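# Grind shaft per work order, sort parts, leave cell safe

## Task

Acting as the grinding-cell operator and assuming nothing about what the previous shift left behind, complete the work order and place the good shaft in the good tray. Any ground shaft that is not good goes to the rework tray if further grinding could still fix it, or to the scrap tray if not. At the end the machine and the bench must both be idle with no alarm, the wheel head at its rest position, no shaft inside the guard, the guard shut, and the master shaft back in its cradle.

## Robot and tools

Robot: two Doosan arms, left_arm and right_arm, each with a Robotiq 140 mm gripper whose fingers can fold. A grip is firm only in the outer quarter of each pad, toward the fingertip. Nearer the palm a thin part may slip or not be held at all. Fingers pushed tip-first into a surface fold easily, and the next grip then tends to fail. Calibrated bases: left_arm (+0.026, +0.442, +0.220) m, right_arm (-0.033, -0.640, +0.220) m.

World frame: origin at table-top height, midway between the nominal bases. +z is up, +x points out over the table, and left_arm sits on the +y side. The grinder stands toward -x behind the bases with its front facing the arms, and its headstock is toward -y. Gripper axes: the fingers point along +z and close along y. end_effector_position is the point between the closed pads. Results give positions in metres, quat_wxyz, and velocities.

execute_actions(actions, cameras): runs actions in order. Each action may hold "rows", "steps", "until", and device keys (machine, bench). "rows" is up to 15 rows, one per control step of 1/30 s. Each row is a single list of 18 numbers in [-1, 1] covering both arms: left_arm dx, dy, dz, rx, ry, rz, then left_gripper position, force_limit, speed, then the same nine for the right arm. The six pose numbers are offsets, not poses. They count from that arm's Hand target at the start of the action, along that Hand target's own axes. Every row counts from that same start, so repeating an offset in a later action moves the arm further. Scale: 1.0 = 0.6 m or 180 degrees. rx, ry, rz together form one rotation vector. Six zeros re-request the current Hand target. Gripper position: +1 = open (140 mm), about -0.8 = pads touching, -1 = close until blocked. force_limit and speed both start at +1; a faster close squeezes harder. To leave a gripper unchanged, resend the last three gripper numbers you sent, because 0 is itself a command. "steps" runs 1 to 450, defaults to 15, and must be at least the number of rows. After the last row each arm keeps heading for that row's target. Per step the controller clips the command to within 70 mm and 16 degrees of the measured pose. Ramp offsets up gradually, roughly 0.01 more per row, to avoid jerks. "until" ends an action once device conditions hold, e.g. {"machine": {"state": "idle"}}, numbers with a comparison such as [">=", 3], or {"all": {"status": "ended"}}. It does not check the arms.

move(target, speed, blend, stop_force, zero, blocking, cameras): straight-line path for each gripper. target is one 18-number row, or a list of up to 15 rows. Offsets count from the Hand targets, all from the same start, in the same scale. speed is in m/s, 0.002 to 2, default 0.25; turning rate is capped at twice that in rad/s. blend is a corner radius in m. stop_force, 10 to 80 N shared by both arms, ends an arm's path when it feels that much push. Use it only slowly, never with a gripper that is turning, and leave it out when backing off a contact. The path ignores obstacles and the other arm, and lasts 10 s at most. The result adds a "move:" line: done, off_target, moving, held or fault, plus limits (paced, held). blocking=false returns early; then use wait or stop before sending more rows or moves.

wait(seconds 0 to 10) lets the scene run. stop brakes a running move. zoom_image(camera, region [x0,y0,x1,y1] px, at most 504x504) enlarges the latest picture from cam_high, cam_low, cam_centres, cam_machine, cam_left_wrist or cam_right_wrist, all 672x504. show_instructions shows the reference pages, including the work order. read_manual returns licence texts. finished_scene(scene) ends the scene.

Result lines: Hand target (the base for the next offsets), end effector pose, joint positions and torques, external torques, flange force, Tool commands, object_status (0 moving, 1 blocked while opening, 2 holding after a close, 3 at position or pads met), and position_measured in counts (3 = open, 230 = pads met). Also machine and bench fields, and one screen page line.

machine: send keys as one object or as a list of up to 8. guard shut/open; quill forward/back. page selects setup, sizes or readings for display. A register is written with register+value+write in one object; lengths are in mm and sizes are diameters. Seat numbers count from the drive end, which goes to the headstock. Other keys: cycle_start, feed_hold, reset, home, gauge (on seat gauge_at), dress, air_blast. Reported fields: state (idle, running, done, alarm, busy, held), guard_state, guard_edge, quill_state, entry (how the last key was answered), alarm. Alarms: overtravel, axis_overload, cell_fault, door_opened, clamp_lost, gauge_no_part, wheel_burst. Set gauge_zero so the master shaft reads its certified size. bench: measure reads a shaft lying still and untouched, thick middle down in both V blocks; after about 12 s readings goes up and no_1 to no_11 give the drawing's rows (no_6 to no_8 are burn tests, in % of the reject level).

Avoid: any arm or shaft inside the guard or light curtain while the machine runs (cell_fault); the guard edge hitting something; crashes; dropping or throwing parts; knocking anything off the table; one gripper closing on the other arm's fingers; contact between the arms; pushing hard past firm contact, since 144 N or a joint's torque limit halts that arm for 10 s; long stretched holds that overheat motors.

Each tool is called by a JSON object that holds its "api" and its "payload", one argument or row to a line.

Reference images:

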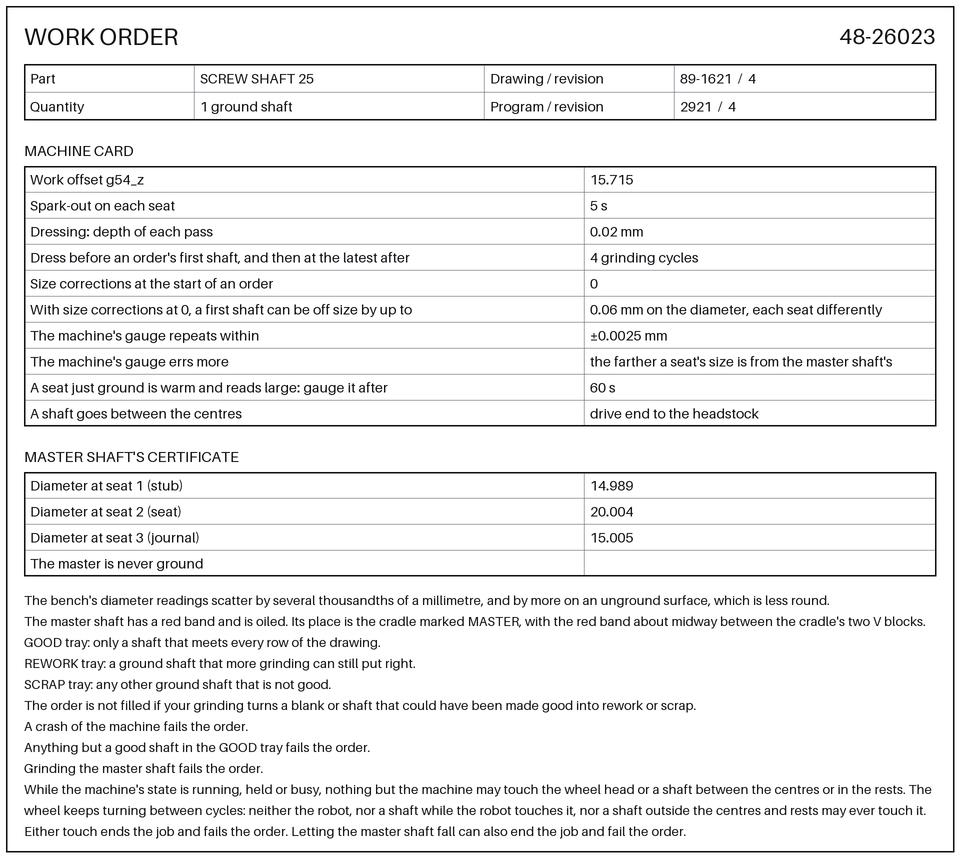

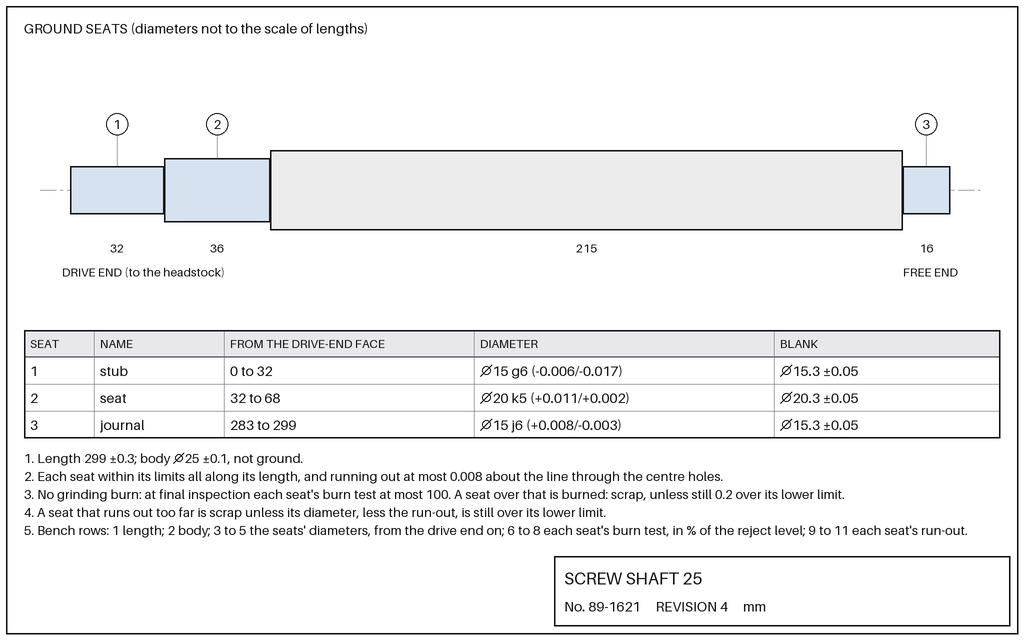

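## Session

{"api": "execute_actions", "payload": {
  "actions": []
}}

Scene clock: 0.00 s.
left_arm: end_effector_position=(+0.4634, +0.4213, +0.5887) position_measured=3 object_status=3 end_effector_quat_wxyz=(-0.033, +0.999, -0.002, +0.019) | right_arm: end_effector_position=(+0.4048, -0.6119, +0.5888) position_measured=3 object_status=3 end_effector_quat_wxyz=(+0.000, -0.001, +1.000, +0.000)
Joint positions: left_arm=[-0.195 -0.211 1.886 0.073 1.442 1.383] | right_arm=[-3.002 0.193 -1.87 0 -1.464 1.711]
Joint velocities: within noise
Joint torques (N m): no reading
External joint torques (N m): no reading
Flange force (N): no reading
Hand target: left_arm +0.4634, +0.4213, +0.5887; -0.033, +0.999, -0.002, +0.019 | right_arm +0.4048, -0.6119, +0.5888; +0.000, -0.001, +1.000, +0.000
Tool commands: left_gripper/position=+1.0 left_gripper/force_limit=+1.0 left_gripper/speed=+1.0 right_gripper/position=+1.0 right_gripper/force_limit=+1.0 right_gripper/speed=+1.0
machine.setup: program=+3764 g54_z=+15.715 wheel_d=+291.976 sparkout_s=+0.6 dress_depth=+0.020 gauge_at=+1 gauge_zero=+0.008 program_revision=+6 since_dress=+1 stored1_number=+8666 stored1_revision=+3 stored2_number=+9000 stored2_revision=+1 stored3_number=+3764 stored3_revision=+6 stored4_number=+2921 stored4_revision=+4
machine: state=idle guard_state=shut guard_edge=clear quill_state=clamped guard_answer=taken quill_answer=taken page=setup entry=no_entry entries=0 alarm=no_alarm idle_s=3600 queue=idle queue_left=0
bench: message=nothing_yet readings=0 no_1=0.000 no_2=0.000 no_3=0.000 no_4=0.000 no_5=0.000 no_6=0 no_7=0 no_8=0 no_9=0.000 no_10=0.000 no_11=0.000

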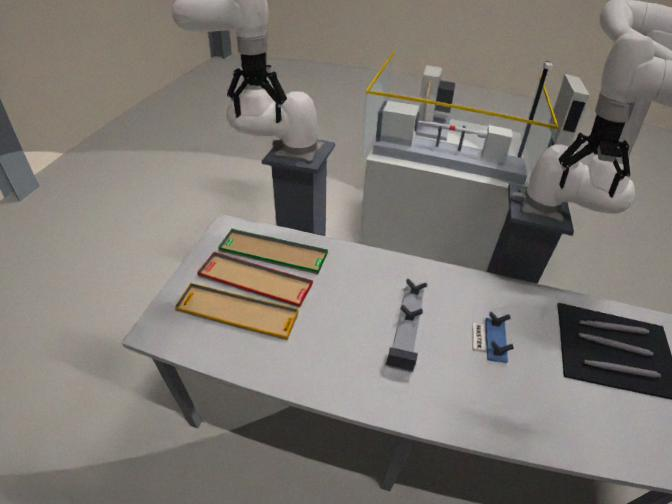

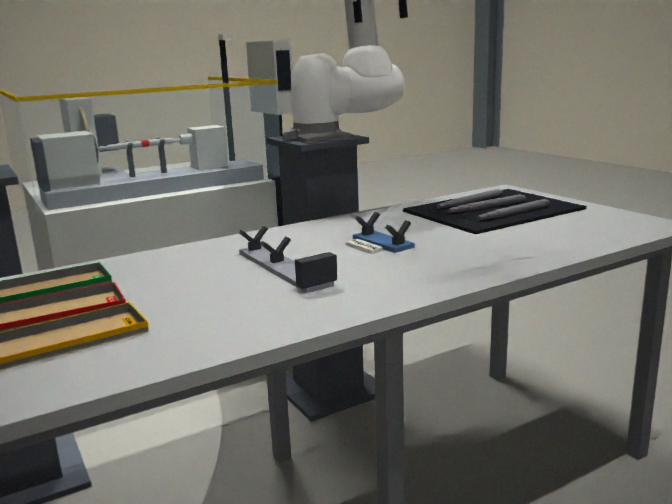

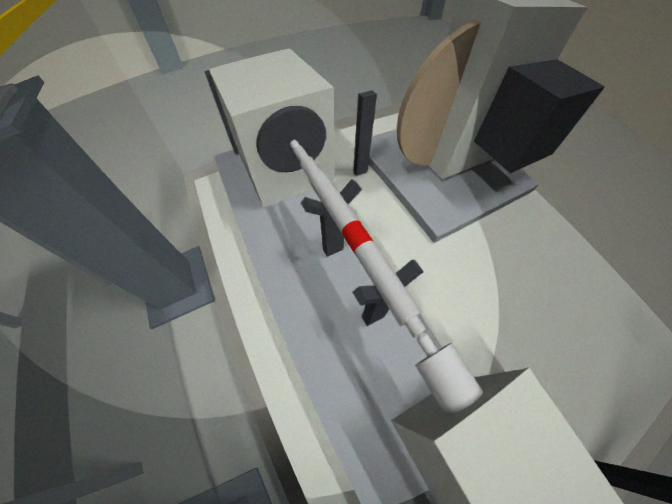

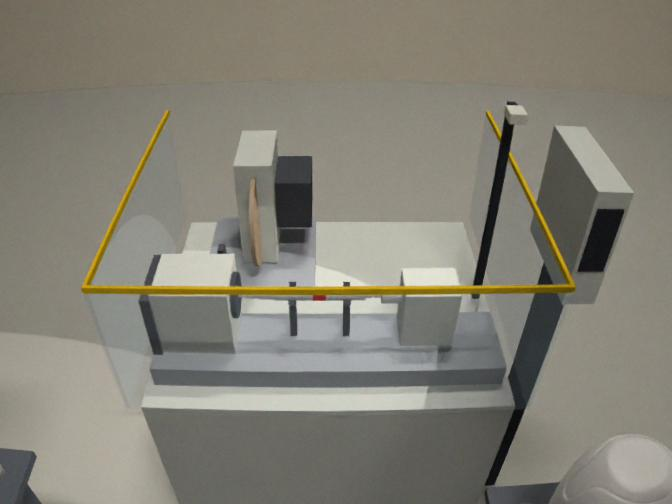

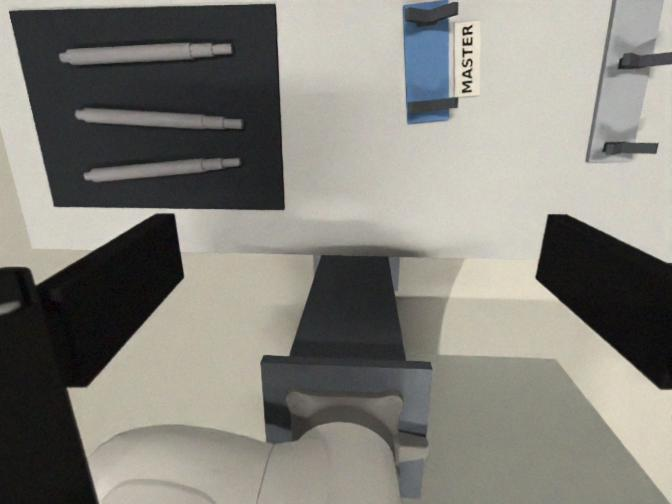

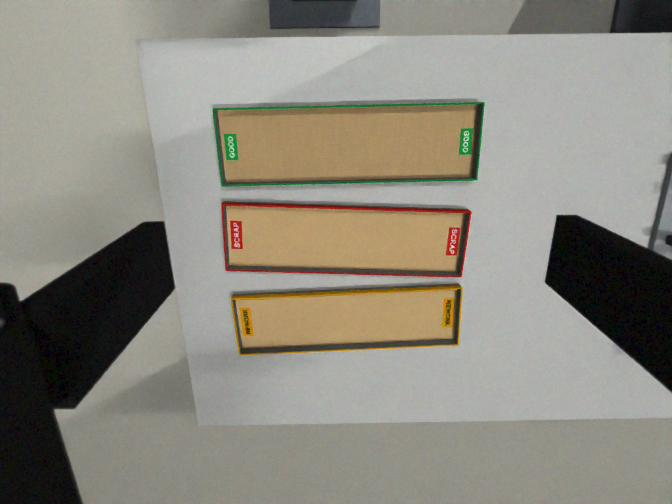

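{"api": "execute_actions", "payload": {
  "actions": [
    {"machine":{"page":"sizes"},"steps":10},
    {"machine":{"page":"readings"},"steps":10}
  ],
  "cameras": []
}}

{"api": "execute_actions", "payload": {
  "actions": [
    {"machine":{"page":"sizes"},"steps":10}
  ]
}}

{"api": "zoom_image", "payload": {
  "camera": "cam_centres",
  "region": [270, 120, 490, 420]
}}

{"api": "zoom_image", "payload": {
  "camera": "cam_machine",
  "region": [140, 240, 520, 390]
}}

{"api": "zoom_image", "payload": {
  "camera": "cam_left_wrist",
  "region": [20, 0, 300, 210]
}}

{"api": "zoom_image", "payload": {
  "camera": "cam_high",
  "region": [340, 240, 672, 400]
}}

{"api": "zoom_image", "payload": {
  "camera": "cam_low",
  "region": [220, 170, 600, 300]
}}

Scene clock: 1.73 s.
left_arm: end_effector_position=(+0.4634, +0.4213, +0.5887) position_measured=3 object_status=3 end_effector_quat_wxyz=(-0.033, +0.999, -0.002, +0.019) | right_arm: end_effector_position=(+0.4048, -0.6119, +0.5888) position_measured=3 object_status=3 end_effector_quat_wxyz=(+0.000, -0.001, +1.000, +0.000)
Joint positions: left_arm=[-0.195 -0.211 1.886 0.073 1.442 1.383] | right_arm=[-3.002 0.193 -1.87 0 -1.464 1.711]
Joint velocities: within noise
Joint torques (N m): left_arm=[-2.62 -19.84 -40.71 4.43 0 -0.41] | right_arm=[-1.13 25.37 41.87 -4.5 -0.3 0.07]
External joint torques (N m): left_arm=[2.58 -0.76 -1.98 0.13 -0.12 0.4] | right_arm=[1.11 -3.14 0.57 0.14 0.24 -0.07]
External joint torques at the end of the 1st action: left_arm=[2.61 -1.43 -2.17 0.1 -0.12 0.4] | right_arm=[0.85 -3.14 0.46 0.17 0.28 -0.08]
Flange force (N): left_arm=[2.7 -7.0 -2.7] | right_arm=[-5.8 2.7 0.1]
Flange force at the end of the 1st action (N): left_arm=[1.8 -7.2 -3.2] | right_arm=[-5.7 2.1 0.3]
Hand target: left_arm +0.4634, +0.4213, +0.5887; -0.033, +0.999, -0.002, +0.019 | right_arm +0.4048, -0.6119, +0.5888; +0.000, -0.001, +1.000, +0.000
Tool commands: left_gripper/position=+1.0 left_gripper/force_limit=+1.0 left_gripper/speed=+1.0 right_gripper/position=+1.0 right_gripper/force_limit=+1.0 right_gripper/speed=+1.0
machine.readings: gauge_d=+0.000 gauge_d_1=+0.000 gauge_d_2=+0.000 gauge_d_3=+0.000 pos_x=+0.000 pos_z=+0.000 load_peak=+0.0 cycles=+0
machine: state=idle guard_state=shut guard_edge=clear quill_state=clamped guard_answer=taken quill_answer=taken page=readings entry=no_entry entries=0 alarm=no_alarm idle_s=3602 queue=done queue_left=0
bench: message=nothing_yet readings=0 no_1=0.000 no_2=0.000 no_3=0.000 no_4=0.000 no_5=0.000 no_6=0 no_7=0 no_8=0 no_9=0.000 no_10=0.000 no_11=0.000
No camera images: "cameras" was empty.

Scene clock: 2.27 s.
left_arm: end_effector_position=(+0.4634, +0.4213, +0.5887) position_measured=3 object_status=3 end_effector_quat_wxyz=(-0.033, +0.999, -0.002, +0.019) | right_arm: end_effector_position=(+0.4048, -0.6119, +0.5888) position_measured=3 object_status=3 end_effector_quat_wxyz=(+0.000, -0.001, +1.000, +0.000)
Joint positions: left_arm=[-0.195 -0.211 1.886 0.073 1.442 1.383] | right_arm=[-3.002 0.193 -1.87 0 -1.464 1.711]
Joint velocities: within noise
Joint torques (N m): left_arm=[-2.47 -19.78 -40.61 4.42 0.03 -0.4] | right_arm=[-1.03 25.41 41.89 -4.5 -0.33 0.09]
External joint torques (N m): left_arm=[2.42 -0.77 -2.08 0.14 -0.16 0.4] | right_arm=[1 -3.14 0.62 0.13 0.27 -0.09]
Flange force (N): left_arm=[2.7 -6.6 -2.8] | right_arm=[-5.9 2.4 0.0]
Hand target: left_arm +0.4634, +0.4213, +0.5887; -0.033, +0.999, -0.002, +0.019 | right_arm +0.4048, -0.6119, +0.5888; +0.000, -0.001, +1.000, +0.000
Tool commands: left_gripper/position=+1.0 left_gripper/force_limit=+1.0 left_gripper/speed=+1.0 right_gripper/position=+1.0 right_gripper/force_limit=+1.0 right_gripper/speed=+1.0
machine.sizes: size_1=+0.000 size_2=+0.000 size_3=+0.000 aim_1=+14.989 aim_2=+20.006 aim_3=+15.002
machine: state=idle guard_state=shut guard_edge=clear quill_state=clamped guard_answer=taken quill_answer=taken page=sizes entry=no_entry entries=0 alarm=no_alarm idle_s=3602 queue=done queue_left=0
bench: message=nothing_yet readings=0 no_1=0.000 no_2=0.000 no_3=0.000 no_4=0.000 no_5=0.000 no_6=0 no_7=0 no_8=0 no_9=0.000 no_10=0.000 no_11=0.000
camera_calibration:
cam_left_wrist: T_world_to_cam=[[-0.00844987, -0.997281, -0.0732097, 0.477449], [-0.943374, -0.0163295, 0.331328, 0.250109], [-0.331623, 0.0718639, -0.940671, 0.81746], [0, 0, 0, 1]] pos_world=[0.511069, 0.421489, 0.721047]

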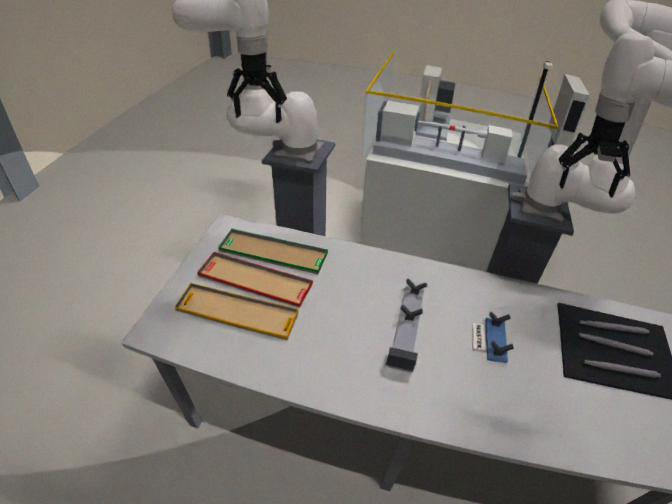

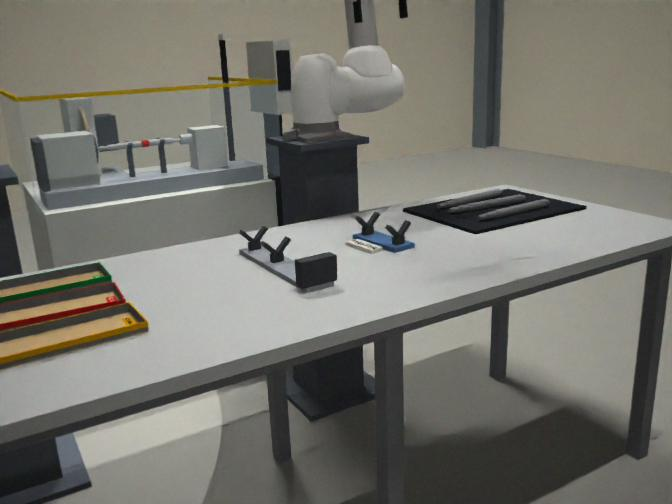

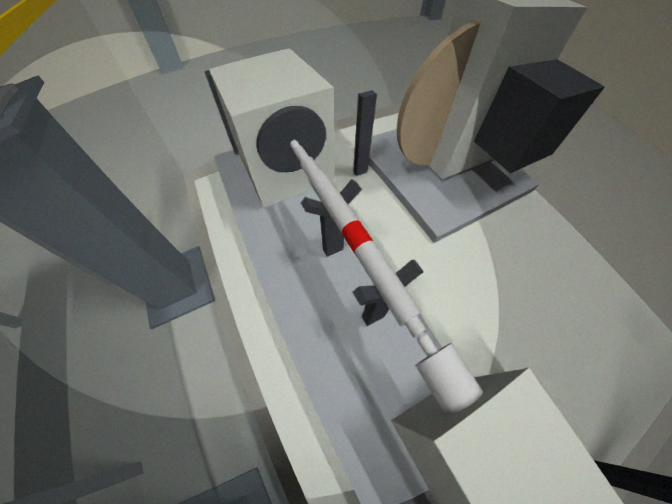

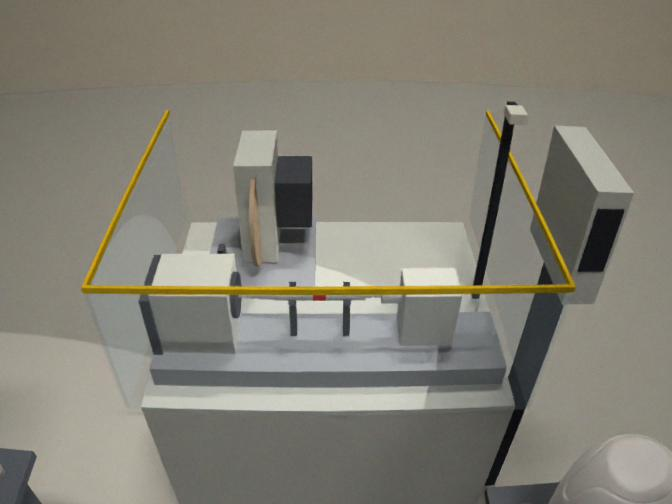

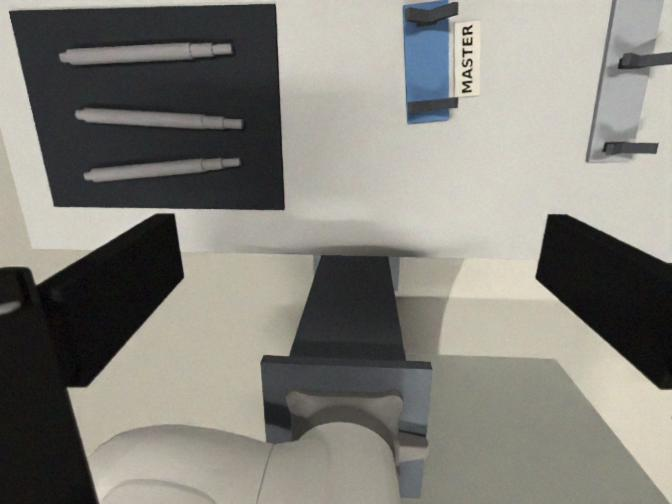

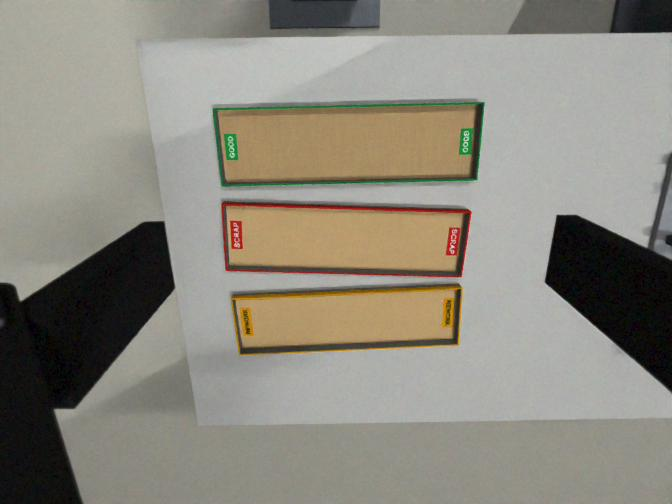

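Scaled by 1.680 from the camera's 672x504 image, which has a finer 960x720 frame.

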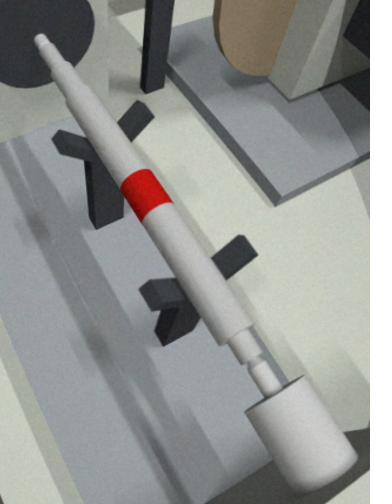

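Scaled by 1.326 from the camera's 672x504 image, which has a finer 960x720 frame.

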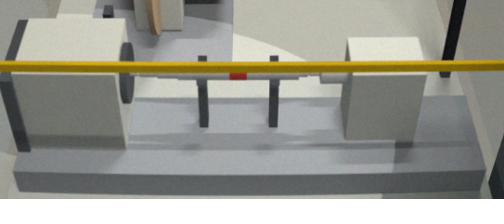

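Scaled by 1.800 from the camera's 672x504 image, which has a finer 960x720 frame.

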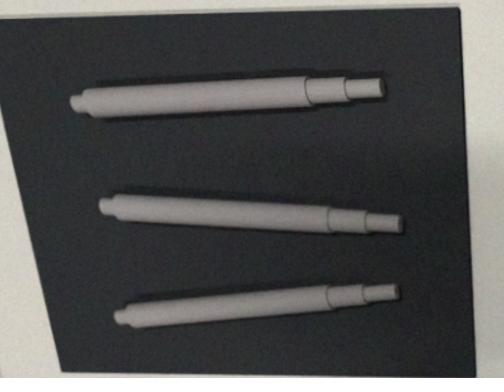

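Scaled by 1.518 from the camera's 672x504 image, which has a finer 960x720 frame.

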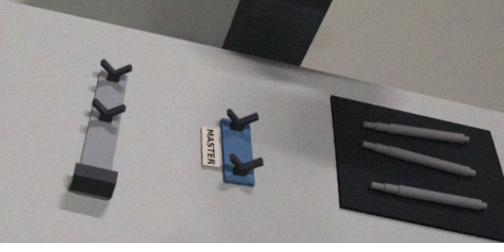

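Scaled by 1.326 from the camera's 672x504 image, which has a finer 960x720 frame.

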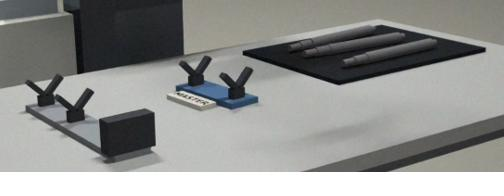

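{"api": "execute_actions", "payload": {
  "actions": [
    {"machine":[{"register":"program","value":2921,"write":true},{"register":"sparkout_s","value":5,"write":true}],"steps":30},
    {"machine":{"page":"setup"},"steps":5},
    {"machine":[{"register":"gauge_at","value":1,"write":true},{"gauge":true}],"steps":450,"until":{"all":{"status":"ended"}}},
    {"machine":{"page":"readings"},"steps":5}
  ],
  "cameras": []
}}

{"api": "execute_actions", "payload": {
  "actions": [
    {"machine":{"page":"setup"},"steps":5}
  ],
  "cameras": []
}}

{"api": "execute_actions", "payload": {
  "actions": [
    {"machine":{"page":"sizes"},"steps":5}
  ],
  "cameras": []
}}

Scene clock: 8.93 s.
left_arm: end_effector_position=(+0.4634, +0.4213, +0.5887) position_measured=3 object_status=3 end_effector_quat_wxyz=(-0.033, +0.999, -0.002, +0.019) | right_arm: end_effector_position=(+0.4048, -0.6119, +0.5888) position_measured=3 object_status=3 end_effector_quat_wxyz=(+0.000, -0.001, +1.000, +0.000)
Joint positions: left_arm=[-0.195 -0.211 1.886 0.073 1.442 1.383] | right_arm=[-3.002 0.193 -1.87 0 -1.464 1.711]
Joint velocities: within noise
Joint torques (N m): left_arm=[-2.5 -19.93 -40.54 4.46 0.07 -0.38] | right_arm=[-0.79 25.29 41.94 -4.49 -0.29 0.12]
External joint torques (N m): left_arm=[2.46 -0.58 -2.07 0.09 -0.19 0.38] | right_arm=[0.8 -3.08 0.52 0.13 0.23 -0.12]
External joint torques at the end of the 1st action: left_arm=[2.1 -0.48 -2.16 0.14 -0.22 0.39] | right_arm=[0.92 -2.81 0.78 0.12 0.27 -0.11]
External joint torques at the end of the 2nd action: left_arm=[2.21 -0.86 -1.97 0.04 -0.11 0.4] | right_arm=[1.07 -3.14 0.42 0.14 0.26 -0.09]
External joint torques at the end of the 3rd action: left_arm=[2.06 -0.97 -1.85 0.15 -0.17 0.34] | right_arm=[1.03 -2.9 0.78 0.1 0.28 -0.1]
Flange force (N): left_arm=[3.1 -6.6 -2.7] | right_arm=[-5.7 1.9 0.1]
Flange force at the end of the 1st action (N): left_arm=[3.2 -5.8 -2.8] | right_arm=[-5.6 2.2 -0.3]
Flange force at the end of the 2nd action (N): left_arm=[2.3 -6.1 -2.8] | right_arm=[-5.6 2.6 0.3]
Flange force at the end of the 3rd action (N): left_arm=[1.9 -5.7 -2.6] | right_arm=[-5.7 2.5 -0.3]
Hand target: left_arm +0.4634, +0.4213, +0.5887; -0.033, +0.999, -0.002, +0.019 | right_arm +0.4048, -0.6119, +0.5888; +0.000, -0.001, +1.000, +0.000
Tool commands: left_gripper/position=+1.0 left_gripper/force_limit=+1.0 left_gripper/speed=+1.0 right_gripper/position=+1.0 right_gripper/force_limit=+1.0 right_gripper/speed=+1.0
machine.readings: gauge_d=+14.989 gauge_d_1=+14.989 gauge_d_2=+0.000 gauge_d_3=+0.000 pos_x=+0.000 pos_z=+0.000 load_peak=+0.0 cycles=+0
machine: state=idle guard_state=shut guard_edge=clear quill_state=clamped guard_answer=taken quill_answer=taken page=readings entry=taken entries=4 alarm=no_alarm idle_s=3609 queue=done queue_left=0
bench: message=nothing_yet readings=0 no_1=0.000 no_2=0.000 no_3=0.000 no_4=0.000 no_5=0.000 no_6=0 no_7=0 no_8=0 no_9=0.000 no_10=0.000 no_11=0.000
No camera images: "cameras" was empty.

Scene clock: 9.30 s.
left_arm: end_effector_position=(+0.4634, +0.4213, +0.5887) position_measured=3 object_status=3 end_effector_quat_wxyz=(-0.033, +0.999, -0.002, +0.019) | right_arm: end_effector_position=(+0.4048, -0.6119, +0.5888) position_measured=3 object_status=3 end_effector_quat_wxyz=(+0.000, -0.001, +1.000, +0.000)
Joint positions: left_arm=[-0.195 -0.211 1.886 0.073 1.442 1.383] | right_arm=[-3.002 0.193 -1.87 0 -1.464 1.711]
Joint velocities: within noise
Joint torques (N m): left_arm=[-2.24 -19.85 -40.78 4.47 -0.04 -0.29] | right_arm=[-1.02 25.36 41.89 -4.52 -0.33 0.07]
External joint torques (N m): left_arm=[2.19 -0.72 -1.81 0.07 -0.08 0.29] | right_arm=[0.92 -3.14 0.47 0.16 0.27 -0.07]
Flange force (N): left_arm=[2.3 -5.8 -2.6] | right_arm=[-5.7 2.3 0.3]
Hand target: left_arm +0.4634, +0.4213, +0.5887; -0.033, +0.999, -0.002, +0.019 | right_arm +0.4048, -0.6119, +0.5888; +0.000, -0.001, +1.000, +0.000
Tool commands: left_gripper/position=+1.0 left_gripper/force_limit=+1.0 left_gripper/speed=+1.0 right_gripper/position=+1.0 right_gripper/force_limit=+1.0 right_gripper/speed=+1.0
machine.setup: program=+2921 g54_z=+15.715 wheel_d=+291.976 sparkout_s=+5.0 dress_depth=+0.020 gauge_at=+1 gauge_zero=+0.008 program_revision=+4 since_dress=+1 stored1_number=+8666 stored1_revision=+3 stored2_number=+9000 stored2_revision=+1 stored3_number=+3764 stored3_revision=+6 stored4_number=+2921 stored4_revision=+4
machine: state=idle guard_state=shut guard_edge=clear quill_state=clamped guard_answer=taken quill_answer=taken page=setup entry=taken entries=4 alarm=no_alarm idle_s=3609 queue=done queue_left=0
bench: message=nothing_yet readings=0 no_1=0.000 no_2=0.000 no_3=0.000 no_4=0.000 no_5=0.000 no_6=0 no_7=0 no_8=0 no_9=0.000 no_10=0.000 no_11=0.000
No camera images: "cameras" was empty.

Scene clock: 9.67 s.
left_arm: end_effector_position=(+0.4634, +0.4213, +0.5887) position_measured=3 object_status=3 end_effector_quat_wxyz=(-0.033, +0.999, -0.002, +0.019) | right_arm: end_effector_position=(+0.4048, -0.6119, +0.5888) position_measured=3 object_status=3 end_effector_quat_wxyz=(+0.000, -0.001, +1.000, +0.000)
Joint positions: left_arm=[-0.195 -0.211 1.886 0.073 1.442 1.383] | right_arm=[-3.002 0.193 -1.87 0 -1.464 1.711]
Joint velocities: within noise
Joint torques (N m): left_arm=[-2.57 -19.35 -40.27 4.42 -0.05 -0.4] | right_arm=[-1.05 25.47 41.85 -4.51 -0.33 0.1]
External joint torques (N m): left_arm=[2.54 -1.31 -2.39 0.13 -0.06 0.4] | right_arm=[1.07 -3.11 0.83 0.13 0.28 -0.1]
Flange force (N): left_arm=[2.3 -7.0 -3.6] | right_arm=[-6.1 2.6 -0.3]
Hand target: left_arm +0.4634, +0.4213, +0.5887; -0.033, +0.999, -0.002, +0.019 | right_arm +0.4048, -0.6119, +0.5888; +0.000, -0.001, +1.000, +0.000
Tool commands: left_gripper/position=+1.0 left_gripper/force_limit=+1.0 left_gripper/speed=+1.0 right_gripper/position=+1.0 right_gripper/force_limit=+1.0 right_gripper/speed=+1.0
machine.sizes: size_1=+0.000 size_2=+0.000 size_3=+0.000 aim_1=+14.989 aim_2=+20.006 aim_3=+15.002
machine: state=idle guard_state=shut guard_edge=clear quill_state=clamped guard_answer=taken quill_answer=taken page=sizes entry=taken entries=4 alarm=no_alarm idle_s=3610 queue=done queue_left=0
bench: message=nothing_yet readings=0 no_1=0.000 no_2=0.000 no_3=0.000 no_4=0.000 no_5=0.000 no_6=0 no_7=0 no_8=0 no_9=0.000 no_10=0.000 no_11=0.000
No camera images: "cameras" was empty.

{"api": "execute_actions", "payload": {
  "actions": [
    {"machine":[{"page":"readings","register":"gauge_at","value":2,"write":true},{"gauge":true}],"steps":200,"until":{"all":{"status":"ended"}}},
    {"machine":[{"register":"gauge_at","value":3,"write":true},{"gauge":true}],"steps":200,"until":{"all":{"status":"ended"}}}
  ],
  "cameras": []
}}

{"api": "execute_actions", "payload": {
  "actions": [
    {"machine":[{"register":"gauge_at","value":1,"write":true},{"gauge":true},{"register":"gauge_at","value":2,"write":true},{"gauge":true},{"register":"gauge_at","value":3,"write":true},{"gauge":true}],"steps":400,"until":{"all":{"status":"ended"}}}
  ],
  "cameras": []
}}

{"api": "execute_actions", "payload": {
  "actions": [
    {"machine":[{"register":"gauge_at","value":1,"write":true},{"gauge":true},{"register":"gauge_at","value":2,"write":true},{"gauge":true},{"register":"gauge_at","value":3,"write":true},{"gauge":true}],"steps":400,"until":{"all":{"status":"ended"}}}
  ],
  "cameras": []
}}

{"api": "execute_actions", "payload": {
  "actions": [
    {"machine":[{"register":"gauge_at","value":1,"write":true},{"gauge":true},{"register":"gauge_at","value":2,"write":true},{"gauge":true},{"register":"gauge_at","value":3,"write":true},{"gauge":true}],"steps":400,"until":{"all":{"status":"ended"}}}
  ],
  "cameras": []
}}

Scene clock: 19.10 s.
left_arm: end_effector_position=(+0.4634, +0.4213, +0.5887) position_measured=3 object_status=3 end_effector_quat_wxyz=(-0.033, +0.999, -0.002, +0.019) | right_arm: end_effector_position=(+0.4048, -0.6119, +0.5888) position_measured=3 object_status=3 end_effector_quat_wxyz=(+0.000, -0.001, +1.000, +0.000)
Joint positions: left_arm=[-0.195 -0.211 1.886 0.073 1.442 1.383] | right_arm=[-3.002 0.193 -1.87 0 -1.464 1.711]
Joint velocities: within noise
Joint torques (N m): left_arm=[-2.57 -19.66 -40.51 4.45 -0.01 -0.42] | right_arm=[-1.02 25.28 41.77 -4.5 -0.34 0.1]
External joint torques (N m): left_arm=[2.52 -0.87 -2.15 0.11 -0.12 0.42] | right_arm=[0.99 -3.08 0.6 0.15 0.28 -0.1]
External joint torques at the end of the 1st action: left_arm=[2.55 -0.42 -2.04 0.12 -0.15 0.4] | right_arm=[1.15 -3.14 0.62 0.14 0.3 -0.09]
Flange force (N): left_arm=[2.7 -6.9 -3.0] | right_arm=[-5.8 2.4 0.1]
Flange force at the end of the 1st action (N): left_arm=[3.3 -6.8 -2.7] | right_arm=[-5.9 2.8 0.1]
Hand target: left_arm +0.4634, +0.4213, +0.5887; -0.033, +0.999, -0.002, +0.019 | right_arm +0.4048, -0.6119, +0.5888; +0.000, -0.001, +1.000, +0.000
Tool commands: left_gripper/position=+1.0 left_gripper/force_limit=+1.0 left_gripper/speed=+1.0 right_gripper/position=+1.0 right_gripper/force_limit=+1.0 right_gripper/speed=+1.0
machine.readings: gauge_d=+15.005 gauge_d_1=+14.989 gauge_d_2=+20.005 gauge_d_3=+15.005 pos_x=+0.000 pos_z=+0.000 load_peak=+0.0 cycles=+0
machine: state=idle guard_state=shut guard_edge=clear quill_state=clamped guard_answer=taken quill_answer=taken page=readings entry=taken entries=8 alarm=no_alarm idle_s=3619 queue=done queue_left=0
bench: message=nothing_yet readings=0 no_1=0.000 no_2=0.000 no_3=0.000 no_4=0.000 no_5=0.000 no_6=0 no_7=0 no_8=0 no_9=0.000 no_10=0.000 no_11=0.000
No camera images: "cameras" was empty.

Scene clock: 32.03 s.
left_arm: end_effector_position=(+0.4634, +0.4213, +0.5887) position_measured=3 object_status=3 end_effector_quat_wxyz=(-0.033, +0.999, -0.002, +0.019) | right_arm: end_effector_position=(+0.4048, -0.6119, +0.5888) position_measured=3 object_status=3 end_effector_quat_wxyz=(+0.000, -0.001, +1.000, +0.000)
Joint positions: left_arm=[-0.195 -0.211 1.886 0.073 1.442 1.383] | right_arm=[-3.002 0.193 -1.87 0 -1.464 1.711]
Joint velocities: within noise
Joint torques (N m): left_arm=[-2.29 -19.85 -40.74 4.44 0.02 -0.31] | right_arm=[-1.01 25.29 41.88 -4.5 -0.34 0.12]
External joint torques (N m): left_arm=[2.26 -0.8 -1.91 0.11 -0.14 0.3] | right_arm=[0.83 -2.96 0.58 0.13 0.28 -0.12]
Flange force (N): left_arm=[2.3 -6.0 -2.6] | right_arm=[-5.6 2.0 0.1]
Hand target: left_arm +0.4634, +0.4213, +0.5887; -0.033, +0.999, -0.002, +0.019 | right_arm +0.4048, -0.6119, +0.5888; +0.000, -0.001, +1.000, +0.000
Tool commands: left_gripper/position=+1.0 left_gripper/force_limit=+1.0 left_gripper/speed=+1.0 right_gripper/position=+1.0 right_gripper/force_limit=+1.0 right_gripper/speed=+1.0
machine.readings: gauge_d=+15.004 gauge_d_1=+14.989 gauge_d_2=+20.003 gauge_d_3=+15.004 pos_x=+0.000 pos_z=+0.000 load_peak=+0.0 cycles=+0
machine: state=idle guard_state=shut guard_edge=clear quill_state=clamped guard_answer=taken quill_answer=taken page=readings entry=taken entries=14 alarm=no_alarm idle_s=3632 queue=done queue_left=0
bench: message=nothing_yet readings=0 no_1=0.000 no_2=0.000 no_3=0.000 no_4=0.000 no_5=0.000 no_6=0 no_7=0 no_8=0 no_9=0.000 no_10=0.000 no_11=0.000
No camera images: "cameras" was empty.

Scene clock: 44.97 s.
left_arm: end_effector_position=(+0.4634, +0.4213, +0.5887) position_measured=3 object_status=3 end_effector_quat_wxyz=(-0.033, +0.999, -0.002, +0.019) | right_arm: end_effector_position=(+0.4048, -0.6119, +0.5888) position_measured=3 object_status=3 end_effector_quat_wxyz=(+0.000, -0.001, +1.000, +0.000)
Joint positions: left_arm=[-0.195 -0.211 1.886 0.073 1.442 1.383] | right_arm=[-3.002 0.193 -1.87 0 -1.464 1.711]
Joint velocities: within noise
Joint torques (N m): left_arm=[-2.42 -19.74 -40.59 4.43 -0.01 -0.35] | right_arm=[-0.69 25.51 41.85 -4.52 -0.31 0.09]
External joint torques (N m): left_arm=[2.39 -0.89 -2.01 0.12 -0.1 0.34] | right_arm=[0.59 -3.26 0.56 0.16 0.25 -0.09]
Flange force (N): left_arm=[2.4 -6.4 -2.9] | right_arm=[-6.1 1.5 0.1]
Hand target: left_arm +0.4634, +0.4213, +0.5887; -0.033, +0.999, -0.002, +0.019 | right_arm +0.4048, -0.6119, +0.5888; +0.000, -0.001, +1.000, +0.000
Tool commands: left_gripper/position=+1.0 left_gripper/force_limit=+1.0 left_gripper/speed=+1.0 right_gripper/position=+1.0 right_gripper/force_limit=+1.0 right_gripper/speed=+1.0
machine.readings: gauge_d=+15.005 gauge_d_1=+14.989 gauge_d_2=+20.004 gauge_d_3=+15.005 pos_x=+0.000 pos_z=+0.000 load_peak=+0.0 cycles=+0
machine: state=idle guard_state=shut guard_edge=clear quill_state=clamped guard_answer=taken quill_answer=taken page=readings entry=taken entries=20 alarm=no_alarm idle_s=3645 queue=done queue_left=0
bench: message=nothing_yet readings=0 no_1=0.000 no_2=0.000 no_3=0.000 no_4=0.000 no_5=0.000 no_6=0 no_7=0 no_8=0 no_9=0.000 no_10=0.000 no_11=0.000
No camera images: "cameras" was empty.

Scene clock: 57.90 s.
left_arm: end_effector_position=(+0.4634, +0.4213, +0.5887) position_measured=3 object_status=3 end_effector_quat_wxyz=(-0.033, +0.999, -0.002, +0.019) | right_arm: end_effector_position=(+0.4048, -0.6119, +0.5888) position_measured=3 object_status=3 end_effector_quat_wxyz=(+0.000, -0.001, +1.000, +0.000)
Joint positions: left_arm=[-0.195 -0.211 1.886 0.073 1.442 1.383] | right_arm=[-3.002 0.193 -1.87 0 -1.464 1.711]
Joint velocities: within noise
Joint torques (N m): left_arm=[-2.31 -20.03 -40.55 4.46 0 -0.39] | right_arm=[-1.02 25.33 41.91 -4.51 -0.32 0.1]
External joint torques (N m): left_arm=[2.25 -0.39 -2.06 0.09 -0.12 0.39] | right_arm=[0.95 -3.02 0.61 0.15 0.27 -0.1]
Flange force (N): left_arm=[3.3 -6.1 -2.8] | right_arm=[-5.7 2.3 0.0]
Hand target: left_arm +0.4634, +0.4213, +0.5887; -0.033, +0.999, -0.002, +0.019 | right_arm +0.4048, -0.6119, +0.5888; +0.000, -0.001, +1.000, +0.000
Tool commands: left_gripper/position=+1.0 left_gripper/force_limit=+1.0 left_gripper/speed=+1.0 right_gripper/position=+1.0 right_gripper/force_limit=+1.0 right_gripper/speed=+1.0
machine.readings: gauge_d=+15.005 gauge_d_1=+14.989 gauge_d_2=+20.005 gauge_d_3=+15.005 pos_x=+0.000 pos_z=+0.000 load_peak=+0.0 cycles=+0
machine: state=idle guard_state=shut guard_edge=clear quill_state=clamped guard_answer=taken quill_answer=taken page=readings entry=taken entries=26 alarm=no_alarm idle_s=3657 queue=done queue_left=0
bench: message=nothing_yet readings=0 no_1=0.000 no_2=0.000 no_3=0.000 no_4=0.000 no_5=0.000 no_6=0 no_7=0 no_8=0 no_9=0.000 no_10=0.000 no_11=0.000
No camera images: "cameras" was empty.

{"api": "move", "payload": {
  "target": [0,0,0,-0.0259,0.0070,0.4987,0,1,1,0,0,0,0,0,0,1,1,1],
  "speed": 0.4
}}

Scene clock: 65.77 s.
left_arm: end_effector_position=(+0.4634, +0.4212, +0.5887) position_measured=129 object_status=3 end_effector_quat_wxyz=(+0.000, +0.707, -0.707, +0.000) | right_arm: end_effector_position=(+0.4048, -0.6119, +0.5888) position_measured=3 object_status=3 end_effector_quat_wxyz=(+0.000, -0.001, +1.000, +0.000)
Joint positions: left_arm=[-0.14 -0.193 1.87 0.001 1.465 3.013] | right_arm=[-3.002 0.193 -1.87 0 -1.464 1.711]
Joint velocities: within noise
Joint torques (N m): left_arm=[-2.7 -21.81 -40.21 4.21 0.15 -0.45] | right_arm=[-1.02 25.36 41.84 -4.51 -0.34 0.1]
External joint torques (N m): left_arm=[2.62 -0.27 -2.1 0.08 -0.16 0.45] | right_arm=[1.11 -3.15 0.66 0.15 0.28 -0.1]
Flange force (N): left_arm=[-6.9 -3.3 -3.2] | right_arm=[-5.9 2.7 0.0]
Hand target: left_arm +0.4634, +0.4213, +0.5887; +0.000, +0.707, -0.707, +0.000 | right_arm +0.4048, -0.6119, +0.5888; +0.000, -0.001, +1.000, +0.000
Off the commanded pose: left_arm 0.000 m, 0 deg | right_arm 0.000 m, 0 deg.
machine.readings: gauge_d=+15.005 gauge_d_1=+14.989 gauge_d_2=+20.005 gauge_d_3=+15.005 pos_x=+0.000 pos_z=+0.000 load_peak=+0.0 cycles=+0
machine: state=idle guard_state=shut guard_edge=clear quill_state=clamped guard_answer=taken quill_answer=taken page=readings entry=taken entries=26 alarm=no_alarm idle_s=3665 queue=done queue_left=0
bench: message=nothing_yet readings=0 no_1=0.000 no_2=0.000 no_3=0.000 no_4=0.000 no_5=0.000 no_6=0 no_7=0 no_8=0 no_9=0.000 no_10=0.000 no_11=0.000
move: done
camera_calibration:
cam_left_wrist: T_world_to_cam=[[-0.99996, 0.00663331, -0.00599556, 0.474571], [0.00396402, 0.92993, 0.367715, -0.609017], [0.00801462, 0.367676, -0.929919, 0.529181], [0, 0, 0, 1]] pos_world=[0.472725, 0.368628, 0.718885]

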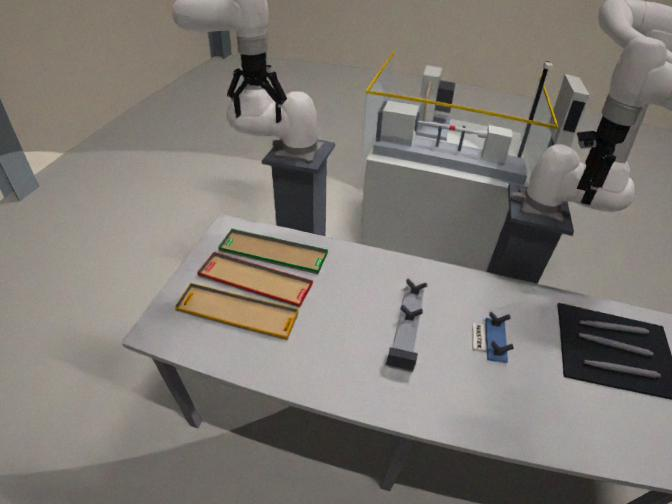

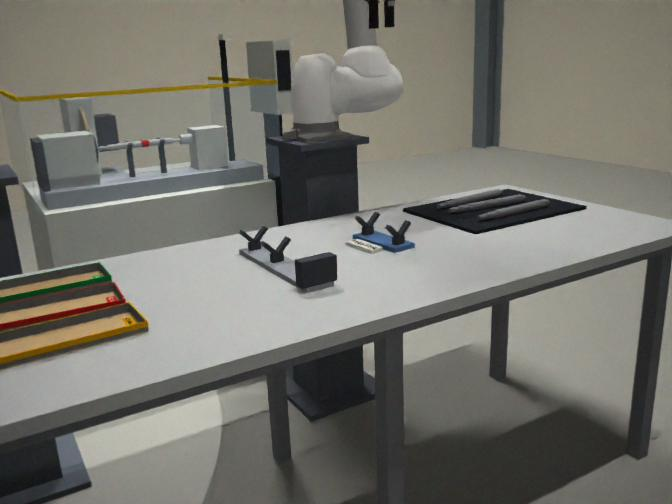

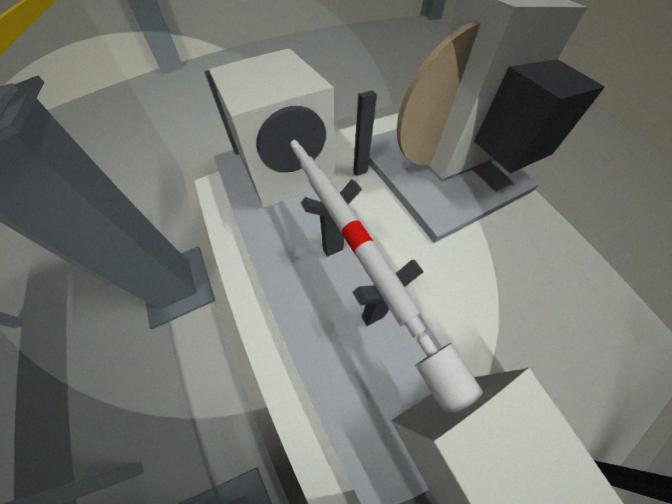

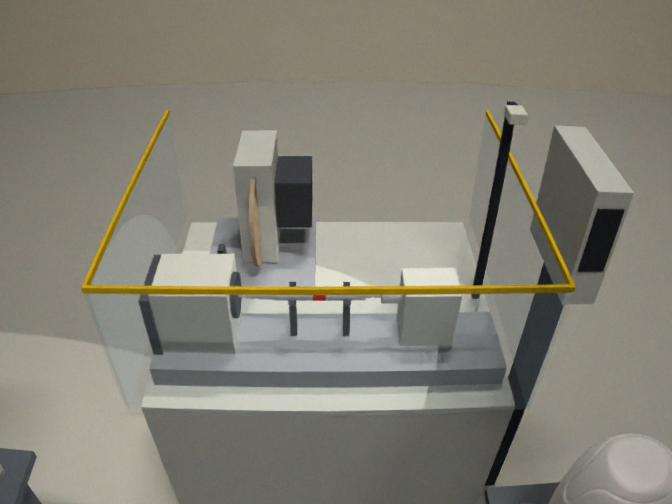

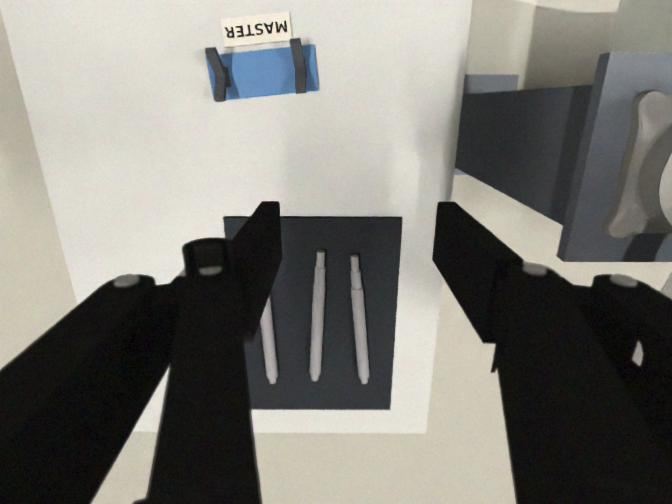

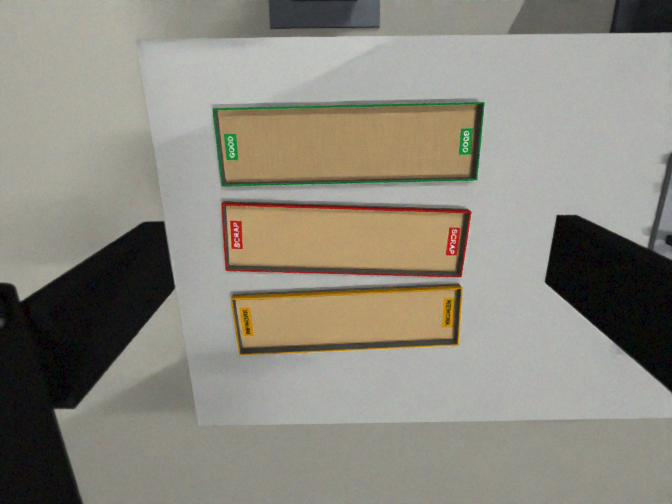

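{"api": "execute_actions", "payload": {
  "actions": [
    {"machine":{"guard":"open"},"steps":150,"until":{"machine":{"guard_state":"open"}}}
  ],
  "cameras": ["cam_machine"]
}}

{"api": "move", "payload": {
  "target": [
    [0.70,0.272,-0.0,0,0,0,0,1,1,0,0,0,0,0,0,1,1,1],
    [0.87,0.728,0,0,0,0,0,1,1,0,0,0,0,0,0,1,1,1],
    [0.87,1.188,0,0,0,0,0,1,1,0,0,0,0,0,0,1,1,1],
    [0.698,1.605,0.13,0,0,0,0,1,1,0,0,0,0,0,0,1,1,1],
    [0.69,1.865,0.26,0,0,0,0,1,1,0,0,0,0,0,0,1,1,1]
  ],
  "speed": 0.35,
  "blend": 0.06
}}

Scene clock: 68.80 s.
left_arm: end_effector_position=(+0.4634, +0.4212, +0.5887) position_measured=129 object_status=3 end_effector_quat_wxyz=(+0.000, +0.707, -0.707, +0.000) | right_arm: end_effector_position=(+0.4048, -0.6119, +0.5888) position_measured=3 object_status=3 end_effector_quat_wxyz=(+0.000, -0.001, +1.000, +0.000)
Joint positions: left_arm=[-0.14 -0.193 1.87 0.001 1.465 3.013] | right_arm=[-3.002 0.193 -1.87 0 -1.464 1.711]
Joint velocities: within noise
Joint torques (N m): left_arm=[-2.33 -21.47 -40.54 4.18 0.13 -0.37] | right_arm=[-0.89 25.31 41.87 -4.47 -0.28 0.12]
External joint torques (N m): left_arm=[2.27 -0.77 -1.97 0.13 -0.15 0.37] | right_arm=[0.92 -3.01 0.71 0.1 0.23 -0.12]
Flange force (N): left_arm=[-5.9 -2.1 -3.1] | right_arm=[-5.8 2.2 -0.2]
Hand target: left_arm +0.4634, +0.4213, +0.5887; +0.000, +0.707, -0.707, +0.000 | right_arm +0.4048, -0.6119, +0.5888; +0.000, -0.001, +1.000, +0.000
Tool commands: left_gripper/position=+0.0 left_gripper/force_limit=+1.0 left_gripper/speed=+1.0 right_gripper/position=+1.0 right_gripper/force_limit=+1.0 right_gripper/speed=+1.0
Off the commanded pose: left_arm 0.000 m, 0 deg | right_arm 0.000 m, 0 deg.
machine.readings: gauge_d=+15.005 gauge_d_1=+14.989 gauge_d_2=+20.005 gauge_d_3=+15.005 pos_x=+0.000 pos_z=+0.000 load_peak=+0.0 cycles=+0
machine: state=idle guard_state=open guard_edge=clear quill_state=clamped guard_answer=taken quill_answer=taken page=readings entry=taken entries=26 alarm=no_alarm idle_s=3668 queue=running queue_left=0
bench: message=nothing_yet readings=0 no_1=0.000 no_2=0.000 no_3=0.000 no_4=0.000 no_5=0.000 no_6=0 no_7=0 no_8=0 no_9=0.000 no_10=0.000 no_11=0.000
Images, in order (width x height): cam_machine 672x504.

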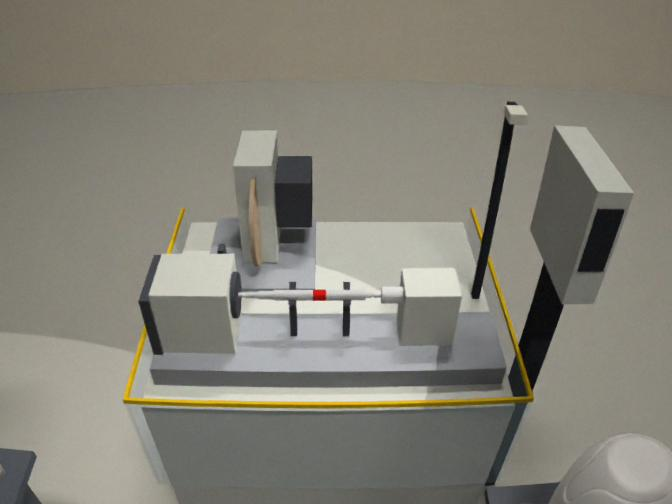

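every number of target 3 of 5 must lie in its column's range; nothing of the call was run


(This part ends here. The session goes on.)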